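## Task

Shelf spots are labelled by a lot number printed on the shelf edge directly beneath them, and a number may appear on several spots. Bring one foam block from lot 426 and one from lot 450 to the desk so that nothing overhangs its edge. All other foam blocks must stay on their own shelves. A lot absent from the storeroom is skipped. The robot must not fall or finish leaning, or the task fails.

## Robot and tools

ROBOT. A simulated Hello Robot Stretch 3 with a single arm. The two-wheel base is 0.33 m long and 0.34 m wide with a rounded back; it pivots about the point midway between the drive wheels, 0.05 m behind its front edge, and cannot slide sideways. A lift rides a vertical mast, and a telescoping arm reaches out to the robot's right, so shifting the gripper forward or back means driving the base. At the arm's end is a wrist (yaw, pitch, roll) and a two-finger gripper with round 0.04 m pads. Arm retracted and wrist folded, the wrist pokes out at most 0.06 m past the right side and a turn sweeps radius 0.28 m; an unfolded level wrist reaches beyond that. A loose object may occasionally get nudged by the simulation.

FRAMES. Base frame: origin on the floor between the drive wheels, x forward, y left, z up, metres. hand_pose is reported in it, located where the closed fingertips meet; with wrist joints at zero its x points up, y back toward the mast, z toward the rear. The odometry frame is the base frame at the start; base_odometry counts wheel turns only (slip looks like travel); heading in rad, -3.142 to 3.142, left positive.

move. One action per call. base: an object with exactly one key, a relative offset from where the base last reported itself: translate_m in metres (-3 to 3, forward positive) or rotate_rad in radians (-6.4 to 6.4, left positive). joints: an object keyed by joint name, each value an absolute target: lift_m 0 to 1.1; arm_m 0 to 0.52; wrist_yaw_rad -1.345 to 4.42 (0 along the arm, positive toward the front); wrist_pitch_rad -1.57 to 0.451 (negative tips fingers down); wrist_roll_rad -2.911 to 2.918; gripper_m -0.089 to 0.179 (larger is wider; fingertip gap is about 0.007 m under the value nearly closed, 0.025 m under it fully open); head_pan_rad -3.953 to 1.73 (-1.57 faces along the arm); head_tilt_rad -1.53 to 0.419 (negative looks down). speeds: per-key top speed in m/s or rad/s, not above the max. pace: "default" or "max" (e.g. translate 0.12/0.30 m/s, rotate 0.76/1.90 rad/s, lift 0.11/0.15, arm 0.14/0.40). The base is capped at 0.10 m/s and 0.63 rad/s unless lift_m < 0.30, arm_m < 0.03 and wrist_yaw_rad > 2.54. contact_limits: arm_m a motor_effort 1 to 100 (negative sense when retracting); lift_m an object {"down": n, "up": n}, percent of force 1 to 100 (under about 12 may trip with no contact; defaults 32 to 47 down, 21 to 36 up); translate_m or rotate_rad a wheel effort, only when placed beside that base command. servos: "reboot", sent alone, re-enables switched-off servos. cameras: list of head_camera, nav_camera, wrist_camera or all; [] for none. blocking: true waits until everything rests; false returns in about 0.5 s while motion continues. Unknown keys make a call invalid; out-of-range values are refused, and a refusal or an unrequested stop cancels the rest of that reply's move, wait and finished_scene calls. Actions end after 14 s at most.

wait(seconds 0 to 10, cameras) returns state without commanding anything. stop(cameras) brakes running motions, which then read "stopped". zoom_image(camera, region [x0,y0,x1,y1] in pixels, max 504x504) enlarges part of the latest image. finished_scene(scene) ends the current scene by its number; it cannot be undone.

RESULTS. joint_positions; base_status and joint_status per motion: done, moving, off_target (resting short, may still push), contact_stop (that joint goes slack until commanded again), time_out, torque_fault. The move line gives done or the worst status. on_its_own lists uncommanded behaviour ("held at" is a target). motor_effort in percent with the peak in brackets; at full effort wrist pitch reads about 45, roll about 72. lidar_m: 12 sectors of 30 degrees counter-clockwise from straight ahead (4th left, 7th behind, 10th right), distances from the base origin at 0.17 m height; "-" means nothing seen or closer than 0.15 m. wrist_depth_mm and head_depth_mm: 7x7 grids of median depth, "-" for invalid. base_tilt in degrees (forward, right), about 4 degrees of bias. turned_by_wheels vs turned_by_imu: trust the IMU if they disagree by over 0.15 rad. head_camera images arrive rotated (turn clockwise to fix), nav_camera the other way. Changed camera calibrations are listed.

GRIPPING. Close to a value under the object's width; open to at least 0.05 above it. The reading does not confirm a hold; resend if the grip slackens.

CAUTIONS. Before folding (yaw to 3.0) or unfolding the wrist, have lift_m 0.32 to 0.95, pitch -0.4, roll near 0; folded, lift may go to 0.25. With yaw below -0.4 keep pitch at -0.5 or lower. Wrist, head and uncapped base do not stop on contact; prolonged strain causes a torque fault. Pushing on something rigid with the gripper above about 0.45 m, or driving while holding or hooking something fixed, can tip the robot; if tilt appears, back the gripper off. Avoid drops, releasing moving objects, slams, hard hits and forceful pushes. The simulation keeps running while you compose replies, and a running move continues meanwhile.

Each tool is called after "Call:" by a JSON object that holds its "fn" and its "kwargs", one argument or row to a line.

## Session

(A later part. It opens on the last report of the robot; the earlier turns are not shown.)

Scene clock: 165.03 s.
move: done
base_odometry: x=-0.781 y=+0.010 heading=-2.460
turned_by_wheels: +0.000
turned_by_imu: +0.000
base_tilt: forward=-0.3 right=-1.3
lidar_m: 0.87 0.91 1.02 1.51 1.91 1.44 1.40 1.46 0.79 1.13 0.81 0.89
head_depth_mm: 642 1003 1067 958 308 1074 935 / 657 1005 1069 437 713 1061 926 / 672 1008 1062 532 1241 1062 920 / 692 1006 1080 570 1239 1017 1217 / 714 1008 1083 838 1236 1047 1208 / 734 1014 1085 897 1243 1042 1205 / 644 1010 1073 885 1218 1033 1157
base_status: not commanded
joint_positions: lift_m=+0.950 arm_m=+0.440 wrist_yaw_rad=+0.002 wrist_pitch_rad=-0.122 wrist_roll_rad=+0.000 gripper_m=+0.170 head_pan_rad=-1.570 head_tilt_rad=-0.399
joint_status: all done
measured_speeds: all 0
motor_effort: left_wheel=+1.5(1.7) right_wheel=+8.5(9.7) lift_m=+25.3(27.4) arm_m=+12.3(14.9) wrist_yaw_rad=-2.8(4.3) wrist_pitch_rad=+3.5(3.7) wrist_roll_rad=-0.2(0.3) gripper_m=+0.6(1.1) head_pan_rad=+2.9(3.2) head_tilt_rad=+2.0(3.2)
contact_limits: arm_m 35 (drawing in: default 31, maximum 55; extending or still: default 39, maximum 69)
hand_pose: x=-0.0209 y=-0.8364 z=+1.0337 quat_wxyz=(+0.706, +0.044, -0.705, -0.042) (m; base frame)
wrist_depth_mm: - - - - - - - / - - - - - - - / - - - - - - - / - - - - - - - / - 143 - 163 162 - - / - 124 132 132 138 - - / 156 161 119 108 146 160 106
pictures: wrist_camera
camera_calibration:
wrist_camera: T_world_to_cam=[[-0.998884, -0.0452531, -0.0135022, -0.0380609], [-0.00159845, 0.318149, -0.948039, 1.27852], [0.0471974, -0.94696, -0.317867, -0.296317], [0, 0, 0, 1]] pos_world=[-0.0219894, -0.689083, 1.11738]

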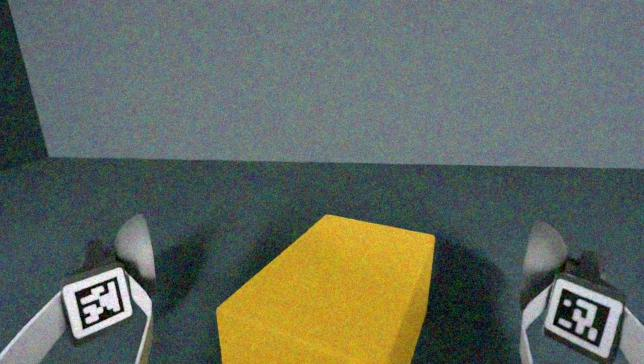

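Call:
{"fn": "move", "kwargs": {
  "joints": {"gripper_m":0.09},
  "cameras": []
}}

Call:
{"fn": "move", "kwargs": {
  "joints": {"gripper_m":0.045},
  "cameras": ["wrist_camera"]
}}

Call:
{"fn": "move", "kwargs": {
  "joints": {"gripper_m":0.015},
  "cameras": ["wrist_camera"]
}}

Scene clock: 172.60 s.
move: done
base_odometry: x=-0.781 y=+0.010 heading=-2.460
turned_by_wheels: +0.000
turned_by_imu: +0.000
base_tilt: forward=-0.4 right=-1.3
lidar_m: 0.87 0.91 1.02 1.51 1.91 1.44 1.40 1.47 0.79 1.13 0.81 0.89
head_depth_mm: 642 998 1065 960 309 1076 932 / 657 1004 1069 437 712 1065 926 / 673 1002 1069 533 1238 1056 921 / 689 1006 1080 569 1235 1019 1220 / 713 1010 1081 909 1237 1047 1212 / 735 1006 1087 901 1237 1043 1208 / 645 1013 1075 887 1216 1036 1156
base_status: not commanded
joint_positions: lift_m=+0.950 arm_m=+0.440 wrist_yaw_rad=+0.002 wrist_pitch_rad=-0.122 wrist_roll_rad=+0.000 gripper_m=+0.090 head_pan_rad=-1.570 head_tilt_rad=-0.399
joint_status: all done
measured_speeds: all 0
motor_effort: left_wheel=+1.2(1.6) right_wheel=+8.8(9.5) lift_m=+23.6(24.3) arm_m=+6.5(8.6) wrist_yaw_rad=-2.6(3.7) wrist_pitch_rad=+3.6(3.7) wrist_roll_rad=+0.1(0.4) gripper_m=-0.2(81.3) head_pan_rad=+2.4(3.1) head_tilt_rad=-0.3(0.9)
contact_limits: arm_m 35 (drawing in: default 31, maximum 55; extending or still: default 39, maximum 69)
hand_pose: x=-0.0209 y=-0.8364 z=+1.0337 quat_wxyz=(+0.706, +0.044, -0.705, -0.042) (m; base frame)
wrist_depth_mm: - - - - - - - / - - - - - - - / - - - - - - - / - - - - - - - / - - 150 162 161 - - / - - 132 132 130 - - / - 156 126 116 116 155 167
pictures: none
No camera images: "cameras" was empty.

Scene clock: 173.57 s.
move: done
base_odometry: x=-0.781 y=+0.010 heading=-2.460
turned_by_wheels: +0.000
turned_by_imu: +0.000
base_tilt: forward=-0.3 right=-1.1
lidar_m: 0.87 0.91 1.02 1.51 1.91 1.43 1.39 1.46 0.79 1.13 0.81 0.89
head_depth_mm: 642 1002 1064 960 309 1076 931 / 656 1002 1073 437 714 1065 925 / 672 1001 1066 532 1247 1062 923 / 688 1009 1077 570 1247 1018 1212 / 712 1009 1078 910 1238 1046 1213 / 733 1007 1081 899 1241 1043 1209 / 642 1019 1079 892 1216 1039 1145
base_status: not commanded
joint_positions: lift_m=+0.950 arm_m=+0.440 wrist_yaw_rad=-0.002 wrist_pitch_rad=-0.110 wrist_roll_rad=+0.000 gripper_m=+0.045 head_pan_rad=-1.570 head_tilt_rad=-0.399
joint_status: all done
measured_speeds: all 0
motor_effort: left_wheel=+0.2(1.5) right_wheel=+9.0(9.6) lift_m=+24.7(25.2) arm_m=+5.3(6.8) wrist_yaw_rad=+1.4(3.1) wrist_pitch_rad=+1.5(3.6) wrist_roll_rad=+0.0(0.3) gripper_m=-9.0(83.1) head_pan_rad=+2.4(2.8) head_tilt_rad=-0.7(1.3)
contact_limits: arm_m 35 (drawing in: default 31, maximum 55; extending or still: default 39, maximum 69)
hand_pose: x=-0.0221 y=-0.8370 z=+1.0366 quat_wxyz=(+0.706, +0.038, -0.706, -0.040) (m; base frame)
wrist_depth_mm: - - - - - - - / - - - - - - - / - - - - - - - / - - - - - - - / - - 153 167 154 - - / - - 130 133 128 - - / - 104 124 114 159 121 165
pictures: wrist_camera
camera_calibration:
wrist_camera: T_world_to_cam=[[-0.999092, -0.0406037, -0.0129244, -0.0359721], [-0.000159777, 0.306879, -0.951749, 1.27606], [0.0426107, -0.950882, -0.306607, -0.310993], [0, 0, 0, 1]] pos_world=[-0.0224839, -0.688773, 1.11867]

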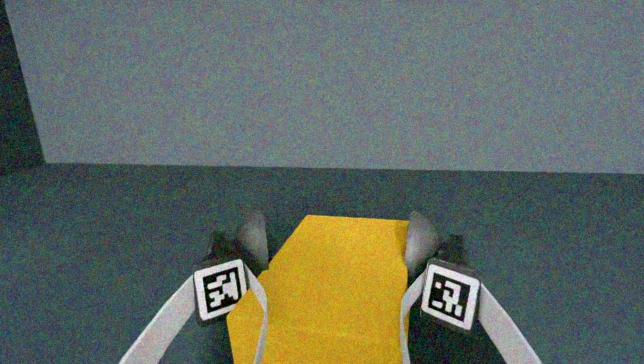

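Scene clock: 174.40 s.
move: done
base_odometry: x=-0.781 y=+0.010 heading=-2.460
turned_by_wheels: +0.000
turned_by_imu: +0.000
base_tilt: forward=-0.4 right=-1.1
lidar_m: 0.87 0.91 1.02 1.51 1.91 1.43 1.40 1.46 0.79 1.13 0.81 0.89
head_depth_mm: 640 1000 1064 962 308 1071 931 / 656 1001 1067 438 715 1069 925 / 674 1001 1065 534 1239 1064 923 / 688 1009 1077 568 1233 1019 1217 / 710 1011 1078 907 1241 1043 1210 / 734 1007 1083 900 1243 1039 1206 / 641 1014 1071 886 1220 1035 1153
base_status: not commanded
joint_positions: lift_m=+0.950 arm_m=+0.440 wrist_yaw_rad=-0.002 wrist_pitch_rad=-0.110 wrist_roll_rad=+0.000 gripper_m=+0.016 head_pan_rad=-1.570 head_tilt_rad=-0.399
joint_status: all done
measured_speeds: all 0
motor_effort: left_wheel=+0.0(0.4) right_wheel=+9.2(9.5) lift_m=+26.8(27.0) arm_m=+4.0(5.1) wrist_yaw_rad=+0.0(2.5) wrist_pitch_rad=+1.5(1.5) wrist_roll_rad=+0.0(0.3) gripper_m=-19.6(90.7) head_pan_rad=+2.5(3.2) head_tilt_rad=-1.2(2.1)
contact_limits: arm_m 35 (drawing in: default 31, maximum 55; extending or still: default 39, maximum 69)
hand_pose: x=-0.0221 y=-0.8370 z=+1.0366 quat_wxyz=(+0.706, +0.038, -0.706, -0.040) (m; base frame)
wrist_depth_mm: - - - - - - - / - - - - - - - / - - - - - - - / - - - - - - - / - - 154 167 154 - - / - - 130 133 127 - - / - 103 123 114 159 120 165
pictures: wrist_camera
camera_calibration:
wrist_camera: T_world_to_cam=[[-0.999092, -0.0406037, -0.0129244, -0.0359721], [-0.000159777, 0.306879, -0.951749, 1.27606], [0.0426107, -0.950882, -0.306607, -0.310993], [0, 0, 0, 1]] pos_world=[-0.0224839, -0.688773, 1.11867]

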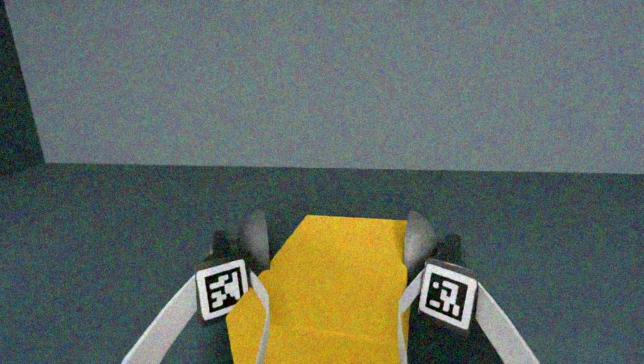

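Call:
{"fn": "move", "kwargs": {
  "joints": {"gripper_m":-0.01},
  "cameras": []
}}

Call:
{"fn": "move", "kwargs": {
  "joints": {"lift_m":0.995},
  "cameras": ["wrist_camera"]
}}

Call:
{"fn": "move", "kwargs": {
  "joints": {"arm_m":0.0},
  "cameras": ["wrist_camera"]
}}

Scene clock: 180.13 s.
move: done
base_odometry: x=-0.781 y=+0.010 heading=-2.460
turned_by_wheels: +0.000
turned_by_imu: +0.000
base_tilt: forward=-0.4 right=-1.1
lidar_m: 0.87 0.91 1.02 1.51 1.91 1.43 1.40 1.47 0.79 1.14 0.82 0.90
head_depth_mm: 641 1002 1065 964 308 1070 931 / 657 1004 1074 437 713 1067 930 / 673 1009 1060 531 1241 1060 924 / 690 1006 1078 569 1240 1019 1215 / 710 1015 1079 911 1235 1046 1208 / 733 1016 1089 902 1242 1044 1207 / 644 1013 1073 889 1216 1038 1157
base_status: not commanded
joint_positions: lift_m=+0.950 arm_m=+0.440 wrist_yaw_rad=-0.002 wrist_pitch_rad=-0.110 wrist_roll_rad=+0.000 gripper_m=-0.009 head_pan_rad=-1.570 head_tilt_rad=-0.399
joint_status: all done
measured_speeds: all 0
motor_effort: left_wheel=+0.0(0.7) right_wheel=+9.2(9.5) lift_m=+27.7(28.5) arm_m=-0.6(1.3) wrist_yaw_rad=+0.3(2.5) wrist_pitch_rad=+1.4(1.5) wrist_roll_rad=+0.0(0.3) gripper_m=-28.7(96.3) head_pan_rad=+2.2(2.8) head_tilt_rad=-2.1(3.0)
contact_limits: arm_m 35 (drawing in: default 31, maximum 55; extending or still: default 39, maximum 69)
hand_pose: x=-0.0221 y=-0.8370 z=+1.0367 quat_wxyz=(+0.706, +0.038, -0.706, -0.040) (m; base frame)
wrist_depth_mm: - - - - - - - / - - - - - - - / - - - - - - - / - - - - - - - / - - 153 168 153 - - / - - 128 133 126 - - / - 102 123 115 160 120 165
pictures: none
No camera images: "cameras" was empty.

Scene clock: 181.37 s.
move: done
base_odometry: x=-0.781 y=+0.010 heading=-2.460
turned_by_wheels: +0.000
turned_by_imu: +0.000
base_tilt: forward=-0.4 right=-1.2
lidar_m: 0.87 0.91 1.02 1.51 1.91 1.44 1.40 1.46 0.79 1.13 0.81 0.89
head_depth_mm: 642 1001 1065 310 1237 1032 932 / 656 1002 1053 375 1238 1062 930 / 673 1007 1043 747 1244 1058 922 / 692 1005 1055 737 1235 1020 1222 / 713 1005 1078 910 1241 1048 1212 / 733 1011 1076 899 1237 1044 1209 / 644 1014 1072 889 1213 1039 1151
base_status: not commanded
joint_positions: lift_m=+0.995 arm_m=+0.440 wrist_yaw_rad=-0.002 wrist_pitch_rad=-0.117 wrist_roll_rad=+0.000 gripper_m=-0.006 head_pan_rad=-1.570 head_tilt_rad=-0.399
joint_status: all done
measured_speeds: all 0
motor_effort: left_wheel=+0.3(0.5) right_wheel=+8.8(9.4) lift_m=+29.4(31.7) arm_m=-3.1(3.2) wrist_yaw_rad=+2.2(2.5) wrist_pitch_rad=+2.7(2.8) wrist_roll_rad=+0.2(0.4) gripper_m=-11.9(28.7) head_pan_rad=+2.2(2.9) head_tilt_rad=-3.7(3.9)
contact_limits: arm_m 35 (drawing in: default 31, maximum 55; extending or still: default 39, maximum 69)
hand_pose: x=-0.0221 y=-0.8367 z=+1.0799 quat_wxyz=(+0.706, +0.041, -0.706, -0.042) (m; base frame)
wrist_depth_mm: - - - - - - - / - - - - - - - / - - - - - - - / - - - - - - - / - - 154 168 153 - - / - - 130 133 126 - - / - 94 121 114 120 107 -
pictures: wrist_camera
camera_calibration:
wrist_camera: T_world_to_cam=[[-0.999092, -0.0404817, -0.0133047, -0.0348829], [-0.0000559336, 0.313474, -0.949597, 1.32024], [0.0426119, -0.948734, -0.313191, -0.288497], [0, 0, 0, 1]] pos_world=[-0.022484, -0.68898, 1.16288]

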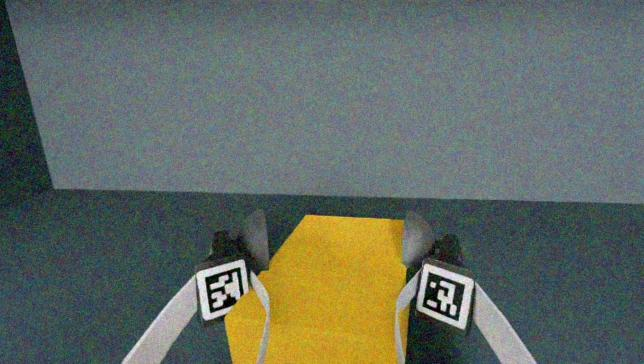

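Scene clock: 185.80 s.
move: done
base_odometry: x=-0.781 y=+0.010 heading=-2.460
turned_by_wheels: +0.000
turned_by_imu: +0.000
base_tilt: forward=-0.3 right=-1.1
lidar_m: 0.87 0.91 1.02 1.51 1.91 1.43 1.39 1.47 0.79 1.13 0.81 0.89
head_depth_mm: 643 999 1064 956 1027 - - / 656 1002 1077 946 1235 1151 - / 675 1009 1077 932 718 - - / 692 1008 1077 925 715 - - / 710 1013 1079 910 1226 1045 1214 / 735 1018 1085 899 1241 1043 1206 / 644 1016 1082 885 1213 1033 1157
base_status: not commanded
joint_positions: lift_m=+0.995 arm_m=+0.001 wrist_yaw_rad=-0.002 wrist_pitch_rad=-0.117 wrist_roll_rad=+0.000 gripper_m=-0.006 head_pan_rad=-1.570 head_tilt_rad=-0.400
joint_status: all done
measured_speeds: all 0
motor_effort: left_wheel=+0.1(0.6) right_wheel=+8.3(9.7) lift_m=+24.6(30.1) arm_m=-12.6(14.7) wrist_yaw_rad=+1.2(3.2) wrist_pitch_rad=+2.7(2.9) wrist_roll_rad=+0.0(0.3) gripper_m=-12.0(12.7) head_pan_rad=+2.2(3.0) head_tilt_rad=-4.0(4.6)
hand_pose: x=-0.0221 y=-0.3972 z=+1.0798 quat_wxyz=(+0.706, +0.041, -0.706, -0.043) (m; base frame)
wrist_depth_mm: - - - - - - - / - - - - - 800 - / - - - - - - - / - - - - - - - / - - 155 174 153 - - / - - 130 133 126 121 - / - 95 121 114 120 107 -
pictures: wrist_camera
camera_calibration:
wrist_camera: T_world_to_cam=[[-0.999092, -0.040479, -0.0133132, -0.0170806], [-0.0000604096, 0.313774, -0.949498, 1.18243], [0.042612, -0.948634, -0.313492, 0.128845], [0, 0, 0, 1]] pos_world=[-0.022484, -0.24948, 1.16288]

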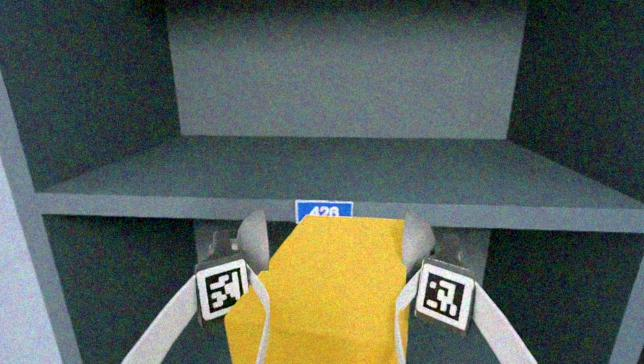

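Call:
{"fn": "move", "kwargs": {
  "base": {"translate_m":-0.39},
  "joints": {"lift_m":0.85},
  "pace": "max",
  "cameras": []
}}

Call:
{"fn": "move", "kwargs": {
  "base": {"rotate_rad":1.59},
  "joints": {"head_pan_rad":-1.2,"head_tilt_rad":-0.7},
  "cameras": ["nav_camera"]
}}

Scene clock: 199.63 s.
move: done
base_odometry: x=-0.478 y=+0.255 heading=-2.460
turned_by_wheels: +0.000
turned_by_imu: +0.000
base_tilt: forward=-0.2 right=-1.2
lidar_m: 1.25 1.32 1.24 3.56 1.39 1.04 1.01 1.06 1.15 0.67 1.13 1.06
head_depth_mm: 643 991 1054 960 1228 1076 901 / 547 594 1045 878 1229 1065 925 / 553 590 629 674 723 788 837 / 692 990 1050 853 741 777 414 / 710 996 1065 912 1233 1046 908 / 624 999 1072 896 1228 1040 904 / 640 1000 1074 886 1231 1001 1199
base_status: done
joint_positions: lift_m=+0.850 arm_m=+0.001 wrist_yaw_rad=-0.002 wrist_pitch_rad=-0.119 wrist_roll_rad=+0.000 gripper_m=-0.006 head_pan_rad=-1.570 head_tilt_rad=-0.400
joint_status: all done
measured_speeds: all 0
motor_effort: left_wheel=-3.3(11.6) right_wheel=-7.1(11.3) lift_m=+28.9(30.3) arm_m=-10.9(12.7) wrist_yaw_rad=+0.7(2.9) wrist_pitch_rad=+3.0(3.1) wrist_roll_rad=+0.2(0.3) gripper_m=-12.2(12.6) head_pan_rad=+2.3(2.7) head_tilt_rad=-3.8(4.3)
hand_pose: x=-0.0221 y=-0.3971 z=+0.9344 quat_wxyz=(+0.706, +0.041, -0.706, -0.043) (m; base frame)
wrist_depth_mm: - - - - - - - / - - - - - - - / - - - - - - - / - - - - - - - / - - 154 169 153 - - / - - 129 133 126 - - / - 95 122 114 120 107 -
pictures: none
No camera images: "cameras" was empty.

Scene clock: 203.27 s.
move: done
base_odometry: x=-0.478 y=+0.255 heading=-0.871
turned_by_wheels: +1.590
turned_by_imu: +1.564
base_tilt: forward=-0.3 right=-1.1
lidar_m: 3.58 1.37 1.04 1.01 1.06 1.15 0.67 1.12 1.06 1.26 1.32 1.23
head_depth_mm: 1000 1098 1225 1372 471 285 315 / 1040 1154 1284 1453 487 309 301 / 1085 1199 1353 1534 1662 1385 1177 / 1141 1271 1418 1628 1662 1367 1169 / 1200 1348 1530 1771 1652 1367 1159 / 1258 1413 1614 1865 1632 1363 1160 / 1321 1485 1390 1937 1568 1344 1149
base_status: done
joint_positions: lift_m=+0.850 arm_m=+0.001 wrist_yaw_rad=-0.002 wrist_pitch_rad=-0.119 wrist_roll_rad=+0.000 gripper_m=-0.006 head_pan_rad=-1.200 head_tilt_rad=-0.700
joint_status: all done
measured_speeds: all 0
motor_effort: left_wheel=-9.1(12.2) right_wheel=+8.2(13.1) lift_m=+28.8(29.8) arm_m=-12.1(13.0) wrist_yaw_rad=+0.2(2.9) wrist_pitch_rad=+3.1(3.2) wrist_roll_rad=+0.3(0.3) gripper_m=-12.4(12.6) head_pan_rad=-3.5(5.5) head_tilt_rad=+3.0(7.2)
hand_pose: x=-0.0221 y=-0.3971 z=+0.9344 quat_wxyz=(+0.706, +0.041, -0.706, -0.043) (m; base frame)
wrist_depth_mm: - - - - - 891 - / - - - - - 911 - / - - - - - 993 - / - - - - - - - / - - 161 176 172 - - / - - 129 133 126 - - / - - 122 114 129 - -
pictures: nav_camera (sideways)
camera_calibration:
nav_camera: T_world_to_cam=[[0.242234, -0.575325, 0.781232, -0.974747], [-0.924978, -0.379957, 0.00699259, 0.0467377], [0.292811, -0.724316, -0.624201, 0.763711], [0, 0, 0, 1]] pos_world=[0.0557251, 0.0101308, 1.23789]

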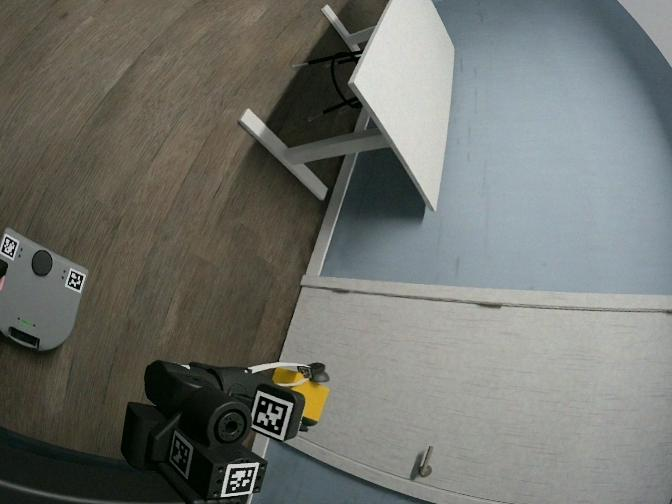

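Call:
{"fn": "move", "kwargs": {
  "base": {"translate_m":1.15},
  "joints": {"head_pan_rad":-1.57,"head_tilt_rad":-0.6},
  "cameras": ["head_camera","nav_camera"]
}}

Scene clock: 223.40 s.
move: done
base_odometry: x=+0.262 y=-0.624 heading=-0.871
turned_by_wheels: +0.000
turned_by_imu: +0.001
base_tilt: forward=-0.3 right=-1.1
lidar_m: 2.47 1.31 0.99 0.96 1.01 1.43 1.81 1.78 1.36 0.85 0.76 1.36
head_depth_mm: 1082 1179 1311 1460 875 732 1337 / 1077 1186 1317 1126 836 1369 - / 1086 1189 1321 1116 830 425 321 / 1088 1196 1320 1101 817 291 296 / 1091 1200 1329 1089 818 1387 1219 / 1097 1206 1329 1078 810 1381 1221 / 1098 1208 1318 1075 803 1104 1186
base_status: done
joint_positions: lift_m=+0.850 arm_m=+0.001 wrist_yaw_rad=-0.002 wrist_pitch_rad=-0.119 wrist_roll_rad=+0.000 gripper_m=-0.006 head_pan_rad=-1.570 head_tilt_rad=-0.600
joint_status: all done
measured_speeds: all 0
motor_effort: left_wheel=+0.5(9.3) right_wheel=+10.5(13.8) lift_m=+26.6(28.7) arm_m=-10.4(12.7) wrist_yaw_rad=+1.7(3.5) wrist_pitch_rad=+3.0(3.2) wrist_roll_rad=+0.2(0.3) gripper_m=-12.1(12.7) head_pan_rad=+3.1(5.3) head_tilt_rad=-5.1(6.2)
hand_pose: x=-0.0221 y=-0.3971 z=+0.9344 quat_wxyz=(+0.706, +0.041, -0.706, -0.043) (m; base frame)
wrist_depth_mm: - - - - - - - / - - - - - - - / - - - - - - - / - - - - - - - / - - 154 167 153 - - / - - 129 133 126 493 - / - 95 121 114 120 107 -
pictures: head_camera (sideways), nav_camera (sideways)
camera_calibration:
head_camera: T_world_to_cam=[[-0.0467445, 0.520086, -0.852834, 1.12534], [0.997499, -0.0210087, -0.0674855, 0.0813531], [-0.0530152, -0.853856, -0.517803, 0.629753], [0, 0, 0, 1]] pos_world=[0.00484051, -0.0458484, 1.29131]
nav_camera: T_world_to_cam=[[0.0175178, -0.542579, 0.839822, -1.04979], [-0.999788, -0.018574, 0.00885454, 0.044798], [0.0107945, -0.8398, -0.542789, 0.659577], [0, 0, 0, 1]] pos_world=[0.0560587, -0.0148501, 1.23925]

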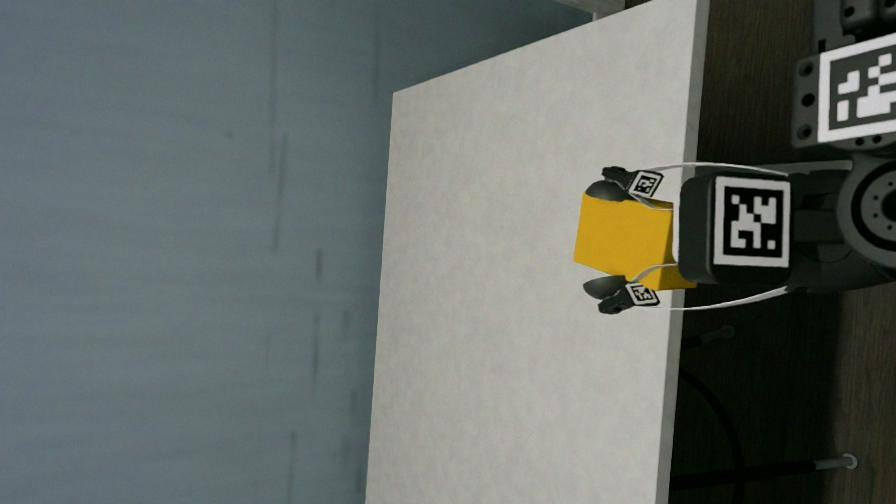

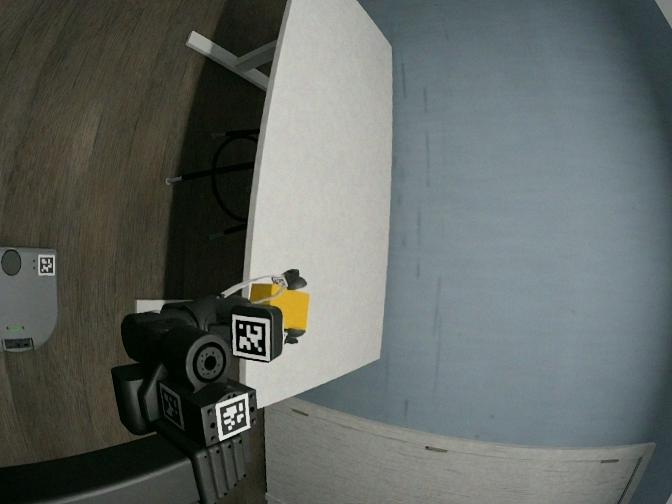

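Call:
{"fn": "move", "kwargs": {
  "joints": {"arm_m":0.28},
  "cameras": []
}}

Call:
{"fn": "move", "kwargs": {
  "joints": {"lift_m":0.72},
  "cameras": []
}}

Call:
{"fn": "move", "kwargs": {
  "joints": {"lift_m":0.665},
  "speeds": {"lift_m":0.03},
  "contact_limits": {"lift_m":{"down":14}},
  "cameras": ["wrist_camera","head_camera"]
}}

Scene clock: 232.40 s.
move: done
base_odometry: x=+0.262 y=-0.624 heading=-0.871
turned_by_wheels: +0.000
turned_by_imu: +0.000
base_tilt: forward=-0.1 right=-1.2
lidar_m: 2.46 1.31 0.99 0.96 1.01 1.42 1.81 1.77 1.36 0.85 0.76 1.36
head_depth_mm: 1075 1176 1301 1463 359 288 - / 1084 1183 1310 1075 360 726 1244 / 1084 1191 1315 440 445 1255 1213 / 1090 1195 1327 533 507 1353 1224 / 1090 1197 1335 1091 815 1389 1222 / 1095 1200 1335 1076 812 1373 1219 / 1099 1208 1316 1068 803 1104 1190
base_status: not commanded
joint_positions: lift_m=+0.850 arm_m=+0.280 wrist_yaw_rad=-0.002 wrist_pitch_rad=-0.119 wrist_roll_rad=+0.000 gripper_m=-0.006 head_pan_rad=-1.570 head_tilt_rad=-0.600
joint_status: all done
measured_speeds: all 0
motor_effort: left_wheel=+0.1(0.8) right_wheel=+10.1(11.3) lift_m=+26.3(26.6) arm_m=+12.7(14.6) wrist_yaw_rad=+2.0(3.5) wrist_pitch_rad=+3.1(3.1) wrist_roll_rad=+0.2(0.3) gripper_m=-12.4(12.8) head_pan_rad=+3.3(4.0) head_tilt_rad=-4.8(5.9)
hand_pose: x=-0.0221 y=-0.6765 z=+0.9344 quat_wxyz=(+0.706, +0.041, -0.706, -0.043) (m; base frame)
wrist_depth_mm: - - - - - - - / - - - - - - - / - - - - - - - / - - - - - - - / - - 154 168 152 - - / - - 130 133 126 - - / - 95 121 114 119 107 -
pictures: none
No camera images: "cameras" was empty.

Scene clock: 234.40 s.
move: done
base_odometry: x=+0.262 y=-0.624 heading=-0.871
turned_by_wheels: +0.000
turned_by_imu: +0.000
base_tilt: forward=-0.3 right=-1.3
lidar_m: 2.46 1.31 0.99 0.96 1.01 1.42 1.80 1.78 1.36 0.85 0.76 1.36
head_depth_mm: 1076 1175 1311 1465 875 733 1211 / 1081 1180 1310 1121 837 426 352 / 1080 1184 1316 1114 518 511 1210 / 1086 1197 1321 1100 593 1338 1227 / 1090 1202 1330 1089 816 1381 1224 / 1095 1204 1324 1080 814 1371 1221 / 1097 1203 1319 1067 804 1112 1185
base_status: not commanded
joint_positions: lift_m=+0.720 arm_m=+0.280 wrist_yaw_rad=-0.002 wrist_pitch_rad=-0.119 wrist_roll_rad=+0.000 gripper_m=-0.006 head_pan_rad=-1.570 head_tilt_rad=-0.600
joint_status: all done
measured_speeds: all 0
motor_effort: left_wheel=-0.2(0.5) right_wheel=+9.4(11.4) lift_m=+24.9(26.7) arm_m=+8.1(12.1) wrist_yaw_rad=+2.1(3.0) wrist_pitch_rad=+3.0(3.1) wrist_roll_rad=+0.0(0.3) gripper_m=-12.4(12.7) head_pan_rad=+3.2(3.9) head_tilt_rad=-4.5(5.6)
hand_pose: x=-0.0221 y=-0.6765 z=+0.8044 quat_wxyz=(+0.706, +0.041, -0.706, -0.043) (m; base frame)
wrist_depth_mm: - - - - - - - / - - - - - - - / - - - - - - - / - - - - - - - / - - 154 167 152 - - / - - 130 133 126 - - / - 95 122 114 120 107 -
pictures: none
No camera images: "cameras" was empty.

Scene clock: 236.70 s.
move: done
base_odometry: x=+0.262 y=-0.624 heading=-0.871
turned_by_wheels: +0.000
turned_by_imu: +0.000
base_tilt: forward=-0.4 right=-1.5
lidar_m: 2.46 1.31 0.99 0.96 1.01 1.43 1.81 1.78 1.36 0.85 0.76 1.36
head_depth_mm: 1078 1179 1307 1466 874 736 1250 / 1085 1186 1313 1127 837 687 396 / 1087 1186 1313 1114 830 530 1187 / 1093 1193 1331 1104 784 557 1223 / 1097 1199 1335 1091 820 1383 1219 / 1095 1199 1344 1079 810 1379 1214 / 1108 1214 1325 1073 807 1105 1188
base_status: not commanded
joint_positions: lift_m=+0.665 arm_m=+0.280 wrist_yaw_rad=-0.003 wrist_pitch_rad=-0.058 wrist_roll_rad=+0.003 gripper_m=-0.006 head_pan_rad=-1.570 head_tilt_rad=-0.600
joint_status: all done
measured_speeds: all 0
motor_effort: left_wheel=-0.1(0.6) right_wheel=+8.2(11.1) lift_m=+18.0(26.3) arm_m=+2.9(7.8) wrist_yaw_rad=+2.5(2.9) wrist_pitch_rad=-8.3(8.7) wrist_roll_rad=-1.0(1.2) gripper_m=-12.2(12.4) head_pan_rad=+3.2(3.8) head_tilt_rad=-4.7(5.3)
contact_limits: lift_m down 14 (down: maximum 72; up: maximum 65)
hand_pose: x=-0.0222 y=-0.6794 z=+0.7649 quat_wxyz=(+0.706, +0.020, -0.708, -0.022) (m; base frame)
wrist_depth_mm: - - - - - - - / - - - - - - - / - - - - - - - / - - - - - - - / - - 153 172 158 - - / - - 127 134 126 - - / - 94 121 113 - 108 -
pictures: head_camera (sideways), wrist_camera
camera_calibration:
head_camera: T_world_to_cam=[[-0.0467389, 0.520203, -0.852763, 1.12526], [0.997499, -0.0210035, -0.0674843, 0.0813518], [-0.0530165, -0.853784, -0.517921, 0.629909], [0, 0, 0, 1]] pos_world=[0.00484052, -0.0458478, 1.29131]
wrist_camera: T_world_to_cam=[[-0.999082, -0.0405278, -0.013906, -0.0324569], [0.00303941, 0.256698, -0.966487, 0.946248], [0.0427393, -0.965642, -0.256339, -0.292872], [0, 0, 0, 1]] pos_world=[-0.0227859, -0.527024, 0.839011]

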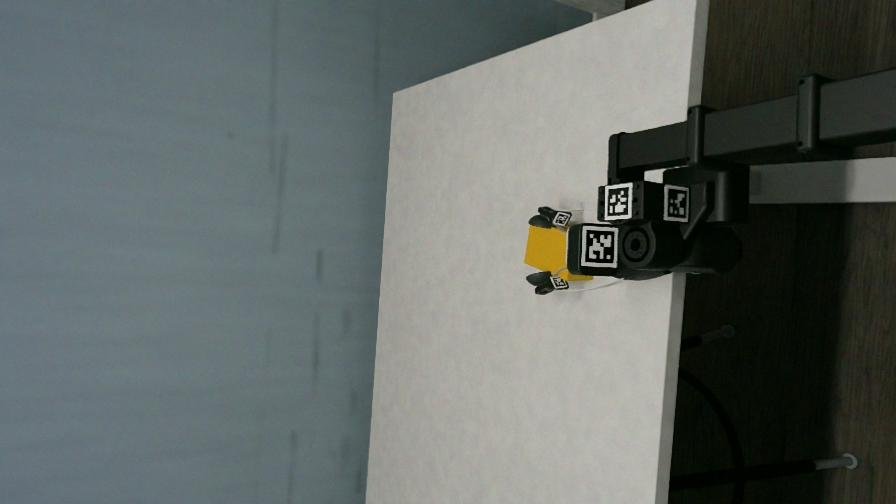

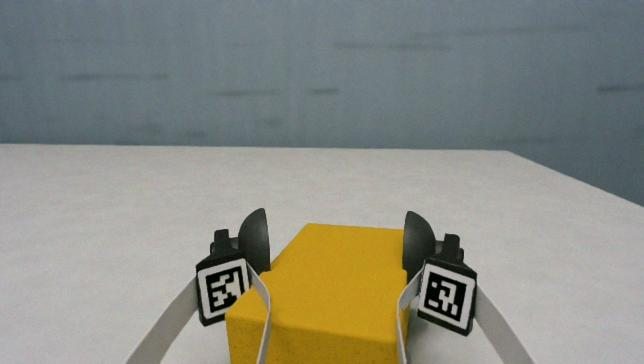

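Call:
{"fn": "move", "kwargs": {
  "joints": {"lift_m":0.672},
  "cameras": []
}}

Call:
{"fn": "move", "kwargs": {
  "joints": {"gripper_m":0.165},
  "cameras": ["wrist_camera"]
}}

Call:
{"fn": "move", "kwargs": {
  "joints": {"arm_m":0.0},
  "cameras": ["wrist_camera"]
}}

Call:
{"fn": "move", "kwargs": {
  "joints": {"lift_m":0.85,"wrist_pitch_rad":-0.4},
  "pace": "max",
  "cameras": ["head_camera"]
}}

Call:
{"fn": "move", "kwargs": {
  "joints": {"wrist_yaw_rad":3.0,"gripper_m":0.037},
  "pace": "max",
  "cameras": []
}}

Call:
{"fn": "move", "kwargs": {
  "joints": {"lift_m":0.285,"head_pan_rad":-0.2,"head_tilt_rad":-0.4},
  "pace": "max",
  "cameras": ["nav_camera"]
}}

Scene clock: 254.43 s.
move: done
base_odometry: x=+0.262 y=-0.624 heading=-0.871
turned_by_wheels: +0.000
turned_by_imu: +0.000
base_tilt: forward=-0.3 right=-1.2
lidar_m: 2.46 1.31 0.98 0.96 1.01 1.43 1.80 1.78 1.36 0.85 0.76 1.36
head_depth_mm: 1074 1188 1308 1465 875 734 1248 / 1080 1188 1323 1123 835 516 390 / 1080 1189 1314 1111 830 526 1203 / 1088 1191 1322 1101 780 556 1224 / 1093 1200 1325 1090 818 1386 1224 / 1094 1205 1331 1077 811 1372 1214 / 1104 1204 1314 1071 808 1104 1187
base_status: not commanded
joint_positions: lift_m=+0.672 arm_m=+0.280 wrist_yaw_rad=-0.003 wrist_pitch_rad=-0.081 wrist_roll_rad=+0.003 gripper_m=-0.006 head_pan_rad=-1.570 head_tilt_rad=-0.600
joint_status: all done
measured_speeds: all 0
motor_effort: left_wheel=+0.1(0.6) right_wheel=+8.6(9.3) lift_m=+26.5(27.2) arm_m=-4.0(4.4) wrist_yaw_rad=+2.1(3.0) wrist_pitch_rad=-3.9(8.2) wrist_roll_rad=-1.1(1.3) gripper_m=-12.1(12.3) head_pan_rad=+2.9(3.6) head_tilt_rad=-3.7(4.5)
hand_pose: x=-0.0222 y=-0.6784 z=+0.7659 quat_wxyz=(+0.706, +0.028, -0.707, -0.030) (m; base frame)
wrist_depth_mm: - - - - - - - / - - - - - - - / - - - - - - - / - - - - - - - / - - 154 171 157 - - / - - 127 134 126 - - / - 94 121 113 - 107 -
pictures: none
No camera images: "cameras" was empty.

Scene clock: 256.70 s.
move: done
base_odometry: x=+0.262 y=-0.624 heading=-0.871
turned_by_wheels: +0.000
turned_by_imu: +0.000
base_tilt: forward=-0.2 right=-1.1
lidar_m: 2.46 1.31 0.99 0.96 1.01 1.43 1.81 1.78 1.36 0.85 0.76 1.36
head_depth_mm: 1079 1179 1304 1463 875 734 1246 / 1081 1188 1308 1117 837 516 389 / 1088 1184 1316 1114 802 527 1196 / 1083 1192 1326 1097 787 557 1227 / 1086 1201 1337 1092 790 1378 1220 / 1096 1199 1323 1082 810 1374 1212 / 1101 1212 1325 1065 807 1105 1188
base_status: not commanded
joint_positions: lift_m=+0.672 arm_m=+0.280 wrist_yaw_rad=+0.000 wrist_pitch_rad=-0.114 wrist_roll_rad=+0.003 gripper_m=+0.165 head_pan_rad=-1.570 head_tilt_rad=-0.600
joint_status: all done
measured_speeds: all 0
motor_effort: left_wheel=+0.1(0.4) right_wheel=+8.6(9.4) lift_m=+26.3(27.5) arm_m=-8.9(9.1) wrist_yaw_rad=+0.3(3.5) wrist_pitch_rad=+2.1(4.1) wrist_roll_rad=-1.2(1.4) gripper_m=+0.4(83.3) head_pan_rad=+2.5(3.9) head_tilt_rad=-2.1(4.2)
hand_pose: x=-0.0215 y=-0.6768 z=+0.7577 quat_wxyz=(+0.705, +0.040, -0.707, -0.041) (m; base frame)
wrist_depth_mm: - - - - - - - / - - - - - - - / - - - - - - - / - - - - - - - / - 145 162 162 - - - / - 123 128 130 - 135 - / - 118 133 136 - - 102
pictures: wrist_camera
camera_calibration:
wrist_camera: T_world_to_cam=[[-0.998969, -0.0423733, -0.0162745, -0.031201], [0.00231949, 0.310418, -0.950597, 0.962988], [0.0453318, -0.949655, -0.31, -0.240746], [0, 0, 0, 1]] pos_world=[-0.0224891, -0.528876, 0.840275]

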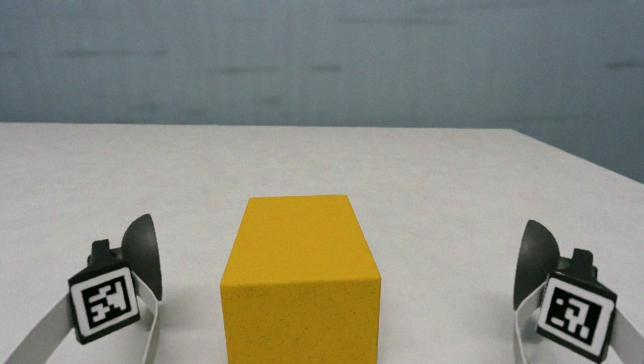

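Scene clock: 259.97 s.
move: done
base_odometry: x=+0.262 y=-0.624 heading=-0.871
turned_by_wheels: +0.000
turned_by_imu: +0.000
base_tilt: forward=-0.3 right=-1.3
lidar_m: 2.46 1.31 0.99 0.96 1.01 1.43 1.81 1.78 1.36 0.85 0.76 1.36
head_depth_mm: 1073 1175 1308 1464 873 735 1244 / 1076 1192 1307 1124 836 1371 1243 / 1083 1188 1322 1112 829 727 1181 / 1088 1199 1329 1100 795 1348 1230 / 1095 1198 1336 1092 815 1352 1193 / 1098 1197 1329 1081 812 1379 1213 / 1102 1209 1319 1066 807 1109 1188
base_status: not commanded
joint_positions: lift_m=+0.672 arm_m=+0.001 wrist_yaw_rad=+0.000 wrist_pitch_rad=-0.115 wrist_roll_rad=+0.003 gripper_m=+0.165 head_pan_rad=-1.570 head_tilt_rad=-0.600
joint_status: all done
measured_speeds: all 0
motor_effort: left_wheel=+0.6(0.6) right_wheel=+8.5(9.6) lift_m=+23.9(26.0) arm_m=-11.9(14.2) wrist_yaw_rad=-0.4(2.0) wrist_pitch_rad=+2.3(2.3) wrist_roll_rad=-1.1(1.4) gripper_m=+0.4(1.1) head_pan_rad=+3.1(3.8) head_tilt_rad=-2.1(4.2)
hand_pose: x=-0.0215 y=-0.3973 z=+0.7575 quat_wxyz=(+0.705, +0.041, -0.707, -0.041) (m; base frame)
wrist_depth_mm: - - - - - - - / - - - - - - - / - - - - - - - / - - - - - - - / - 145 - - - - - / - 131 - - - 135 - / 116 - - - - - 110
pictures: wrist_camera
camera_calibration:
wrist_camera: T_world_to_cam=[[-0.998969, -0.0423584, -0.0163148, -0.0193261], [0.00231932, 0.31132, -0.950302, 0.876141], [0.0453324, -0.949361, -0.310901, 0.0253875], [0, 0, 0, 1]] pos_world=[-0.0224891, -0.249477, 0.840176]

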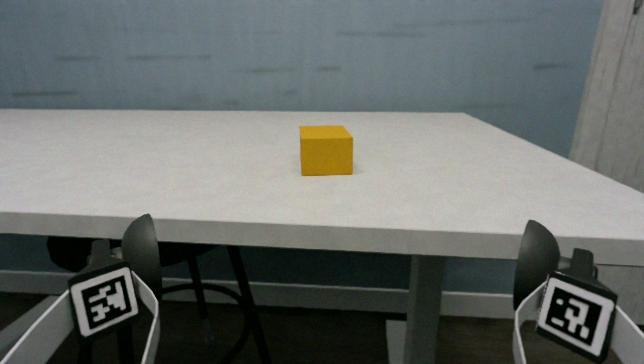

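Scene clock: 261.93 s.
move: done
base_odometry: x=+0.262 y=-0.624 heading=-0.871
turned_by_wheels: +0.000
turned_by_imu: +0.000
base_tilt: forward=-0.3 right=-1.4
lidar_m: 2.47 1.31 0.99 0.96 1.01 1.43 1.81 1.77 1.36 0.85 0.76 1.36
head_depth_mm: 1073 1180 1309 1461 874 735 1334 / 1076 1186 1315 1122 834 727 - / 1086 1186 1313 1112 828 703 344 / 1094 1194 1325 1096 793 329 307 / 1088 1200 1332 1091 817 716 1190 / 1095 1199 1324 1080 810 1346 1221 / 1100 1212 1325 1069 804 1105 1189
base_status: not commanded
joint_positions: lift_m=+0.850 arm_m=+0.001 wrist_yaw_rad=+0.000 wrist_pitch_rad=-0.413 wrist_roll_rad=+0.003 gripper_m=+0.165 head_pan_rad=-1.570 head_tilt_rad=-0.600
joint_status: all done
measured_speeds: all 0
motor_effort: left_wheel=+0.1(0.6) right_wheel=+8.6(9.4) lift_m=+27.8(35.4) arm_m=-8.6(11.9) wrist_yaw_rad=-0.5(1.5) wrist_pitch_rad=+1.8(4.7) wrist_roll_rad=-1.0(1.3) gripper_m=+0.5(1.0) head_pan_rad=+3.3(3.7) head_tilt_rad=-3.3(3.5)
hand_pose: x=-0.0216 y=-0.3706 z=+0.8639 quat_wxyz=(+0.691, +0.145, -0.693, -0.145) (m; base frame)
wrist_depth_mm: - - - - - - - / - - - - - - - / - - - - - - - / - - - - - - - / - 145 - - - - - / - 126 - - - 134 140 / 116 - - - - 971 110
pictures: head_camera (sideways)
camera_calibration:
head_camera: T_world_to_cam=[[-0.0467389, 0.520203, -0.852763, 1.12526], [0.997499, -0.0210035, -0.0674843, 0.0813518], [-0.0530165, -0.853784, -0.517921, 0.629909], [0, 0, 0, 1]] pos_world=[0.00484052, -0.0458478, 1.29131]

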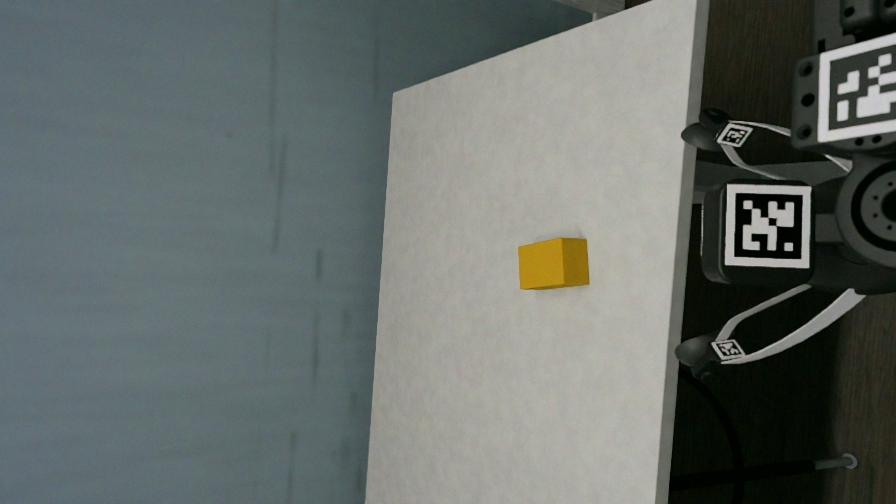

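Scene clock: 263.77 s.
move: done
base_odometry: x=+0.262 y=-0.624 heading=-0.871
turned_by_wheels: +0.000
turned_by_imu: +0.000
base_tilt: forward=-0.4 right=-1.3
lidar_m: 2.46 1.31 0.99 0.96 1.01 1.43 1.80 1.78 1.36 0.85 0.76 1.36
head_depth_mm: 1068 1182 1304 1471 874 734 1346 / 1077 1186 1313 1123 837 1371 - / 1084 1186 1323 1111 828 1259 1266 / 1088 1191 1321 1097 791 1354 1286 / 1087 1204 1340 1095 818 1382 1282 / 1097 1212 1330 1082 812 1381 1242 / 1102 1212 1327 1072 806 1107 1184
base_status: not commanded
joint_positions: lift_m=+0.850 arm_m=+0.001 wrist_yaw_rad=+2.997 wrist_pitch_rad=-0.413 wrist_roll_rad=+0.003 gripper_m=+0.037 head_pan_rad=-1.570 head_tilt_rad=-0.600
joint_status: all done
measured_speeds: all 0
motor_effort: left_wheel=-0.4(0.5) right_wheel=+8.8(9.4) lift_m=+24.9(28.4) arm_m=-5.6(9.0) wrist_yaw_rad=+2.2(8.1) wrist_pitch_rad=+1.9(2.0) wrist_roll_rad=-1.0(1.6) gripper_m=+0.6(82.1) head_pan_rad=+3.0(3.6) head_tilt_rad=-2.3(3.0)
hand_pose: x=+0.0112 y=+0.0772 z=+0.8639 quat_wxyz=(+0.195, +0.701, +0.094, +0.679) (m; base frame)
wrist_depth_mm: - 137 - - - 959 - / - 147 - - - - - / - 161 - - - - - / - 186 - - - - - / - - 205 - - - - / - - 128 - 129 - - / - - 261 - - - -
pictures: none
No camera images: "cameras" was empty.

Scene clock: 268.33 s.
move: done
base_odometry: x=+0.262 y=-0.624 heading=-0.871
turned_by_wheels: +0.000
turned_by_imu: +0.000
base_tilt: forward=-0.3 right=-1.2
lidar_m: 2.46 1.31 0.99 0.96 1.01 1.42 1.81 1.78 1.36 0.85 0.76 1.36
head_depth_mm: 2212 2360 2476 2538 1174 1794 1424 / 2164 2319 2525 2681 2306 1790 1422 / 2148 2281 2429 2650 2418 1794 1412 / 2090 2246 2379 2577 2391 1775 1413 / 2045 2199 2342 2539 2391 1761 1407 / 2037 2158 2310 2479 2354 1742 1388 / 1999 2133 2260 2413 2353 1742 1388
base_status: not commanded
joint_positions: lift_m=+0.285 arm_m=+0.001 wrist_yaw_rad=+2.997 wrist_pitch_rad=-0.414 wrist_roll_rad=+0.003 gripper_m=+0.037 head_pan_rad=-0.200 head_tilt_rad=-0.400
joint_status: all done
measured_speeds: all 0
motor_effort: left_wheel=-0.2(0.5) right_wheel=+8.3(9.6) lift_m=+26.1(27.2) arm_m=+1.4(6.2) wrist_yaw_rad=+1.5(3.3) wrist_pitch_rad=+2.1(2.2) wrist_roll_rad=-1.0(1.3) gripper_m=+0.3(1.3) head_pan_rad=-3.1(5.5) head_tilt_rad=+4.8(8.7)
hand_pose: x=+0.0111 y=+0.0770 z=+0.2986 quat_wxyz=(+0.195, +0.701, +0.095, +0.679) (m; base frame)
wrist_depth_mm: - 137 - - - 987 - / - 147 - - - - - / 959 162 884 912 905 893 885 / 736 185 670 716 715 712 696 / 612 576 205 578 573 587 579 / 525 521 129 307 129 502 500 / 441 286 261 276 430 435 439
pictures: nav_camera (sideways)
camera_calibration:
nav_camera: T_world_to_cam=[[0.361008, -0.0557042, 0.930898, -1.17067], [-0.183157, -0.983008, 0.012207, 0.0353793], [0.9144, -0.174907, -0.365076, 0.42277], [0, 0, 0, 1]] pos_world=[0.0425215, 0.0435123, 1.24369]

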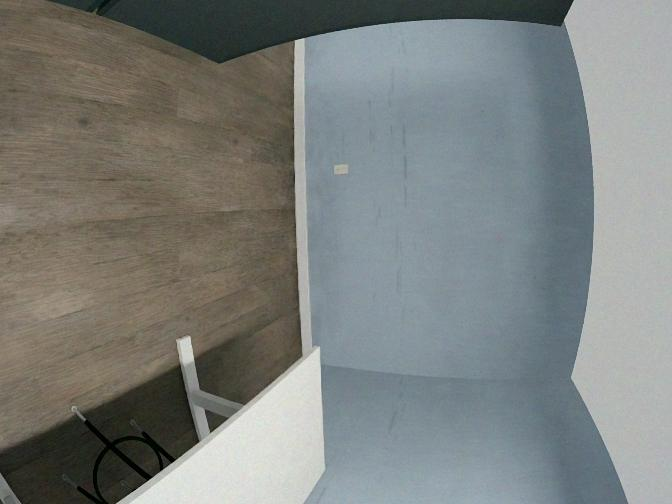

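Call:
{"fn": "move", "kwargs": {
  "base": {"translate_m":1.95},
  "pace": "max",
  "cameras": []
}}

Call:
{"fn": "move", "kwargs": {
  "base": {"rotate_rad":1.596},
  "joints": {"head_pan_rad":0,"head_tilt_rad":-0.3},
  "pace": "max",
  "cameras": ["nav_camera"]
}}

Scene clock: 284.13 s.
move: done
base_odometry: x=+1.519 y=-2.116 heading=-0.871
turned_by_wheels: +0.000
turned_by_imu: +0.001
base_tilt: forward=-0.4 right=-1.2
lidar_m: 0.53 0.56 0.79 2.34 1.14 1.30 3.72 1.29 1.27 1.40 0.73 0.55
head_depth_mm: 449 481 516 558 606 667 737 / 442 471 506 545 591 649 715 / 434 462 496 535 580 633 695 / 427 454 485 522 566 617 675 / 419 446 477 511 553 603 659 / 413 438 467 501 540 587 643 / 405 431 459 491 529 573 625
base_status: done
joint_positions: lift_m=+0.285 arm_m=+0.001 wrist_yaw_rad=+2.998 wrist_pitch_rad=-0.414 wrist_roll_rad=+0.003 gripper_m=+0.037 head_pan_rad=-0.200 head_tilt_rad=-0.400
joint_status: not commanded
measured_speeds: all 0
motor_effort: left_wheel=-1.5(14.4) right_wheel=+6.5(14.1) lift_m=+25.1(29.8) arm_m=+12.0(12.6) wrist_yaw_rad=+1.9(3.1) wrist_pitch_rad=+2.2(2.3) wrist_roll_rad=-1.0(1.4) gripper_m=+0.2(0.9) head_pan_rad=-2.7(3.7) head_tilt_rad=+2.9(5.1)
hand_pose: x=+0.0110 y=+0.0770 z=+0.2986 quat_wxyz=(+0.195, +0.701, +0.095, +0.679) (m; base frame)
wrist_depth_mm: - 137 - - - - - / - 147 - - - - - / 897 162 886 913 890 850 - / 747 185 672 713 721 706 679 / 612 591 205 573 579 588 589 / 522 515 129 307 129 503 499 / 440 286 260 275 431 439 437
pictures: none
No camera images: "cameras" was empty.

Scene clock: 286.27 s.
move: done
base_odometry: x=+1.519 y=-2.116 heading=+0.725
turned_by_wheels: +1.596
turned_by_imu: +1.564
base_tilt: forward=-0.3 right=-1.2
lidar_m: 2.34 1.00 1.32 3.72 1.29 1.27 1.40 0.72 0.55 0.53 0.56 0.80
head_depth_mm: 1788 1742 1691 1641 1611 1560 1464 / 2005 2108 2196 2300 2368 1975 1558 / 2022 2113 2218 2322 2455 2021 1550 / 2036 2125 2222 2331 2453 2012 1539 / 2028 2150 2237 2364 2450 2005 1535 / 2036 2137 2251 2377 2453 1994 1526 / 2020 2105 2166 1303 1330 1359 1390
base_status: done
joint_positions: lift_m=+0.285 arm_m=+0.001 wrist_yaw_rad=+2.998 wrist_pitch_rad=-0.414 wrist_roll_rad=+0.003 gripper_m=+0.037 head_pan_rad=+0.000 head_tilt_rad=-0.299
joint_status: all done
measured_speeds: all 0
motor_effort: left_wheel=-6.0(14.9) right_wheel=+6.1(14.7) lift_m=+26.3(26.7) arm_m=+0.9(12.3) wrist_yaw_rad=+1.4(2.4) wrist_pitch_rad=+2.1(2.3) wrist_roll_rad=-1.1(1.3) gripper_m=+0.6(0.9) head_pan_rad=+3.6(4.0) head_tilt_rad=+3.6(8.2)
hand_pose: x=+0.0110 y=+0.0770 z=+0.2986 quat_wxyz=(+0.195, +0.701, +0.095, +0.679) (m; base frame)
wrist_depth_mm: - 137 - - - - - / - 148 - - - - - / 903 162 865 906 907 909 887 / 749 186 669 721 712 711 704 / 608 586 206 568 569 591 581 / 522 517 129 307 128 495 500 / 439 287 261 276 431 436 437
pictures: nav_camera (sideways)
camera_calibration:
nav_camera: T_world_to_cam=[[0.26889, 0.017035, 0.96302, -1.21206], [0.0143081, -0.999804, 0.0136907, 0.0322179], [0.963065, 0.0100977, -0.269081, 0.297527], [0, 0, 0, 1]] pos_world=[0.0389121, 0.0498547, 1.24686]

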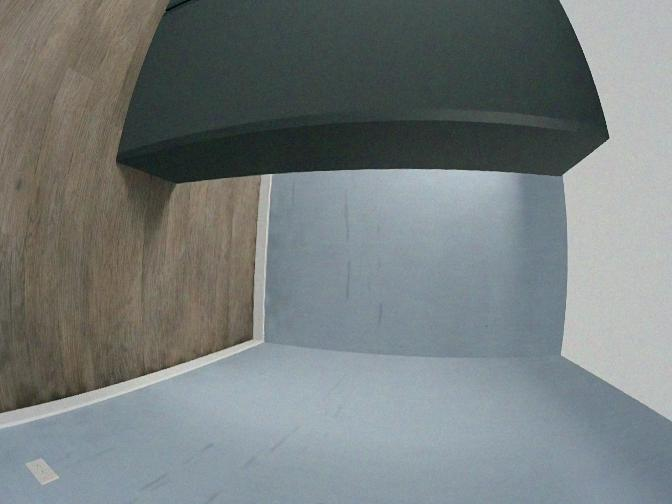

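Call:
{"fn": "move", "kwargs": {
  "base": {"translate_m":1.87},
  "pace": "max",
  "cameras": []
}}

Call:
{"fn": "move", "kwargs": {
  "base": {"rotate_rad":-1.6},
  "joints": {"head_pan_rad":-2.2,"head_tilt_rad":-0.5},
  "pace": "max",
  "cameras": ["head_camera","nav_camera"]
}}

Scene clock: 301.07 s.
move: done
base_odometry: x=+2.919 y=-0.876 heading=+0.724
turned_by_wheels: +0.000
turned_by_imu: +0.001
base_tilt: forward=-0.3 right=-1.1
lidar_m: 0.49 0.51 0.73 2.26 1.32 0.65 2.07 0.84 0.64 0.63 0.66 0.50
head_depth_mm: 389 407 427 448 472 499 529 / 390 408 428 450 474 502 531 / 391 410 430 452 476 505 534 / 393 411 432 454 478 506 536 / 394 412 434 456 480 508 540 / 396 414 434 457 483 511 541 / 397 415 436 459 484 513 544
base_status: done
joint_positions: lift_m=+0.285 arm_m=+0.001 wrist_yaw_rad=+2.998 wrist_pitch_rad=-0.414 wrist_roll_rad=+0.003 gripper_m=+0.037 head_pan_rad=+0.000 head_tilt_rad=-0.300
joint_status: not commanded
measured_speeds: all 0
motor_effort: left_wheel=-1.4(13.6) right_wheel=+8.4(13.8) lift_m=+29.1(29.5) arm_m=-10.5(12.7) wrist_yaw_rad=+1.7(3.1) wrist_pitch_rad=+2.1(2.3) wrist_roll_rad=-1.0(1.4) gripper_m=+0.1(0.9) head_pan_rad=+2.8(3.9) head_tilt_rad=-2.8(4.6)
hand_pose: x=+0.0110 y=+0.0770 z=+0.2986 quat_wxyz=(+0.195, +0.701, +0.095, +0.679) (m; base frame)
wrist_depth_mm: - 137 - - - - 541 / - 148 - - - 991 536 / - 162 874 924 904 850 541 / 713 186 668 721 712 712 548 / 609 586 205 573 573 586 551 / 519 513 129 307 129 501 498 / 441 287 260 276 431 435 437
pictures: none
No camera images: "cameras" was empty.

Scene clock: 303.33 s.
move: done
base_odometry: x=+2.919 y=-0.876 heading=-0.875
turned_by_wheels: -1.600
turned_by_imu: -1.569
base_tilt: forward=-0.3 right=-1.1
lidar_m: 0.62 0.66 0.50 0.49 0.51 0.72 2.26 1.32 0.65 2.11 0.85 0.64
head_depth_mm: 870 1333 1297 1487 1265 1530 1319 / 899 1235 1268 1490 1210 1432 1275 / 544 1124 1031 816 1234 1056 1233 / 568 608 655 713 791 897 1038 / 662 718 786 870 967 1090 1204 / 796 878 981 2547 1874 1517 1294 / 2732 2964 3045 2806 2027 1569 1283
base_status: done
joint_positions: lift_m=+0.285 arm_m=+0.001 wrist_yaw_rad=+2.998 wrist_pitch_rad=-0.414 wrist_roll_rad=+0.003 gripper_m=+0.037 head_pan_rad=-2.209 head_tilt_rad=-0.505
joint_status: all done
measured_speeds: translate_m=+0.000 rotate_rad=+0.000 lift_m=+0.000 arm_m=+0.000 wrist_yaw_rad=+0.000 wrist_pitch_rad=+0.000 wrist_roll_rad=+0.000 head_pan_rad=+0.024 head_tilt_rad=+0.000
motor_effort: left_wheel=+5.3(15.2) right_wheel=-7.7(15.1) lift_m=+27.8(29.2) arm_m=-12.0(12.9) wrist_yaw_rad=+2.1(3.1) wrist_pitch_rad=+2.2(2.2) wrist_roll_rad=-0.9(1.3) gripper_m=+0.3(0.9) head_pan_rad=+3.0(5.2) head_tilt_rad=+3.8(7.4)
hand_pose: x=+0.0110 y=+0.0770 z=+0.2986 quat_wxyz=(+0.195, +0.701, +0.095, +0.679) (m; base frame)
wrist_depth_mm: 466 137 477 489 501 503 517 / 510 147 514 527 530 535 543 / 547 161 170 - - - - / - 178 187 - - - 648 / 605 566 206 578 570 587 581 / 519 521 129 307 129 504 498 / 439 288 261 276 427 440 439
pictures: head_camera (sideways), nav_camera (sideways)
camera_calibration:
head_camera: T_world_to_cam=[[0.223029, 0.378731, -0.898232, 1.18288], [0.784629, -0.616534, -0.0651344, 0.0796003], [-0.578459, -0.690252, -0.434668, 0.524828], [0, 0, 0, 1]] pos_world=[-0.0226803, -0.0366517, 1.29581]
nav_camera: T_world_to_cam=[[-0.26061, -0.380248, 0.887409, -1.11014], [-0.813262, 0.581804, 0.0104629, 0.0415233], [-0.520276, -0.718969, -0.460865, 0.556168], [0, 0, 0, 1]] pos_world=[0.0338168, -0.046418, 1.24103]

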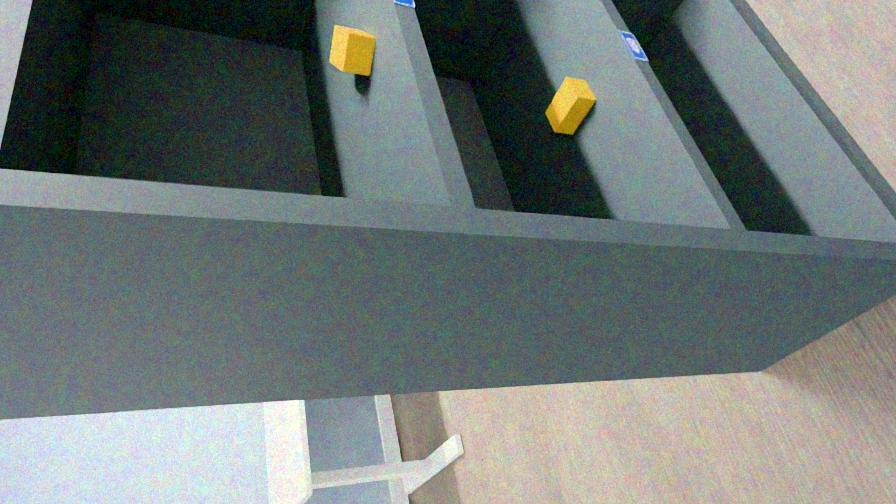

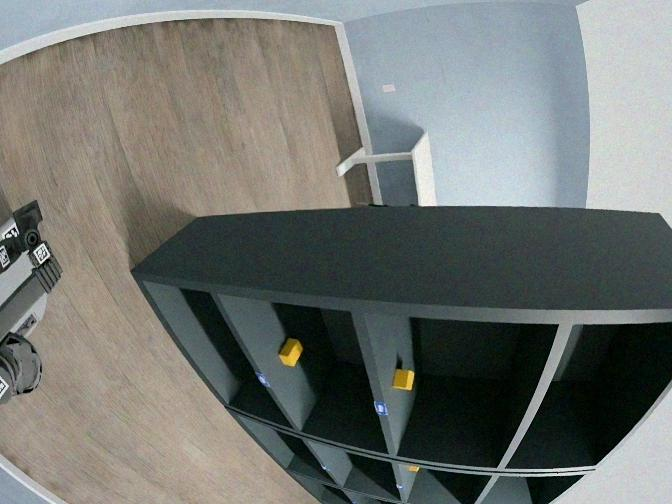

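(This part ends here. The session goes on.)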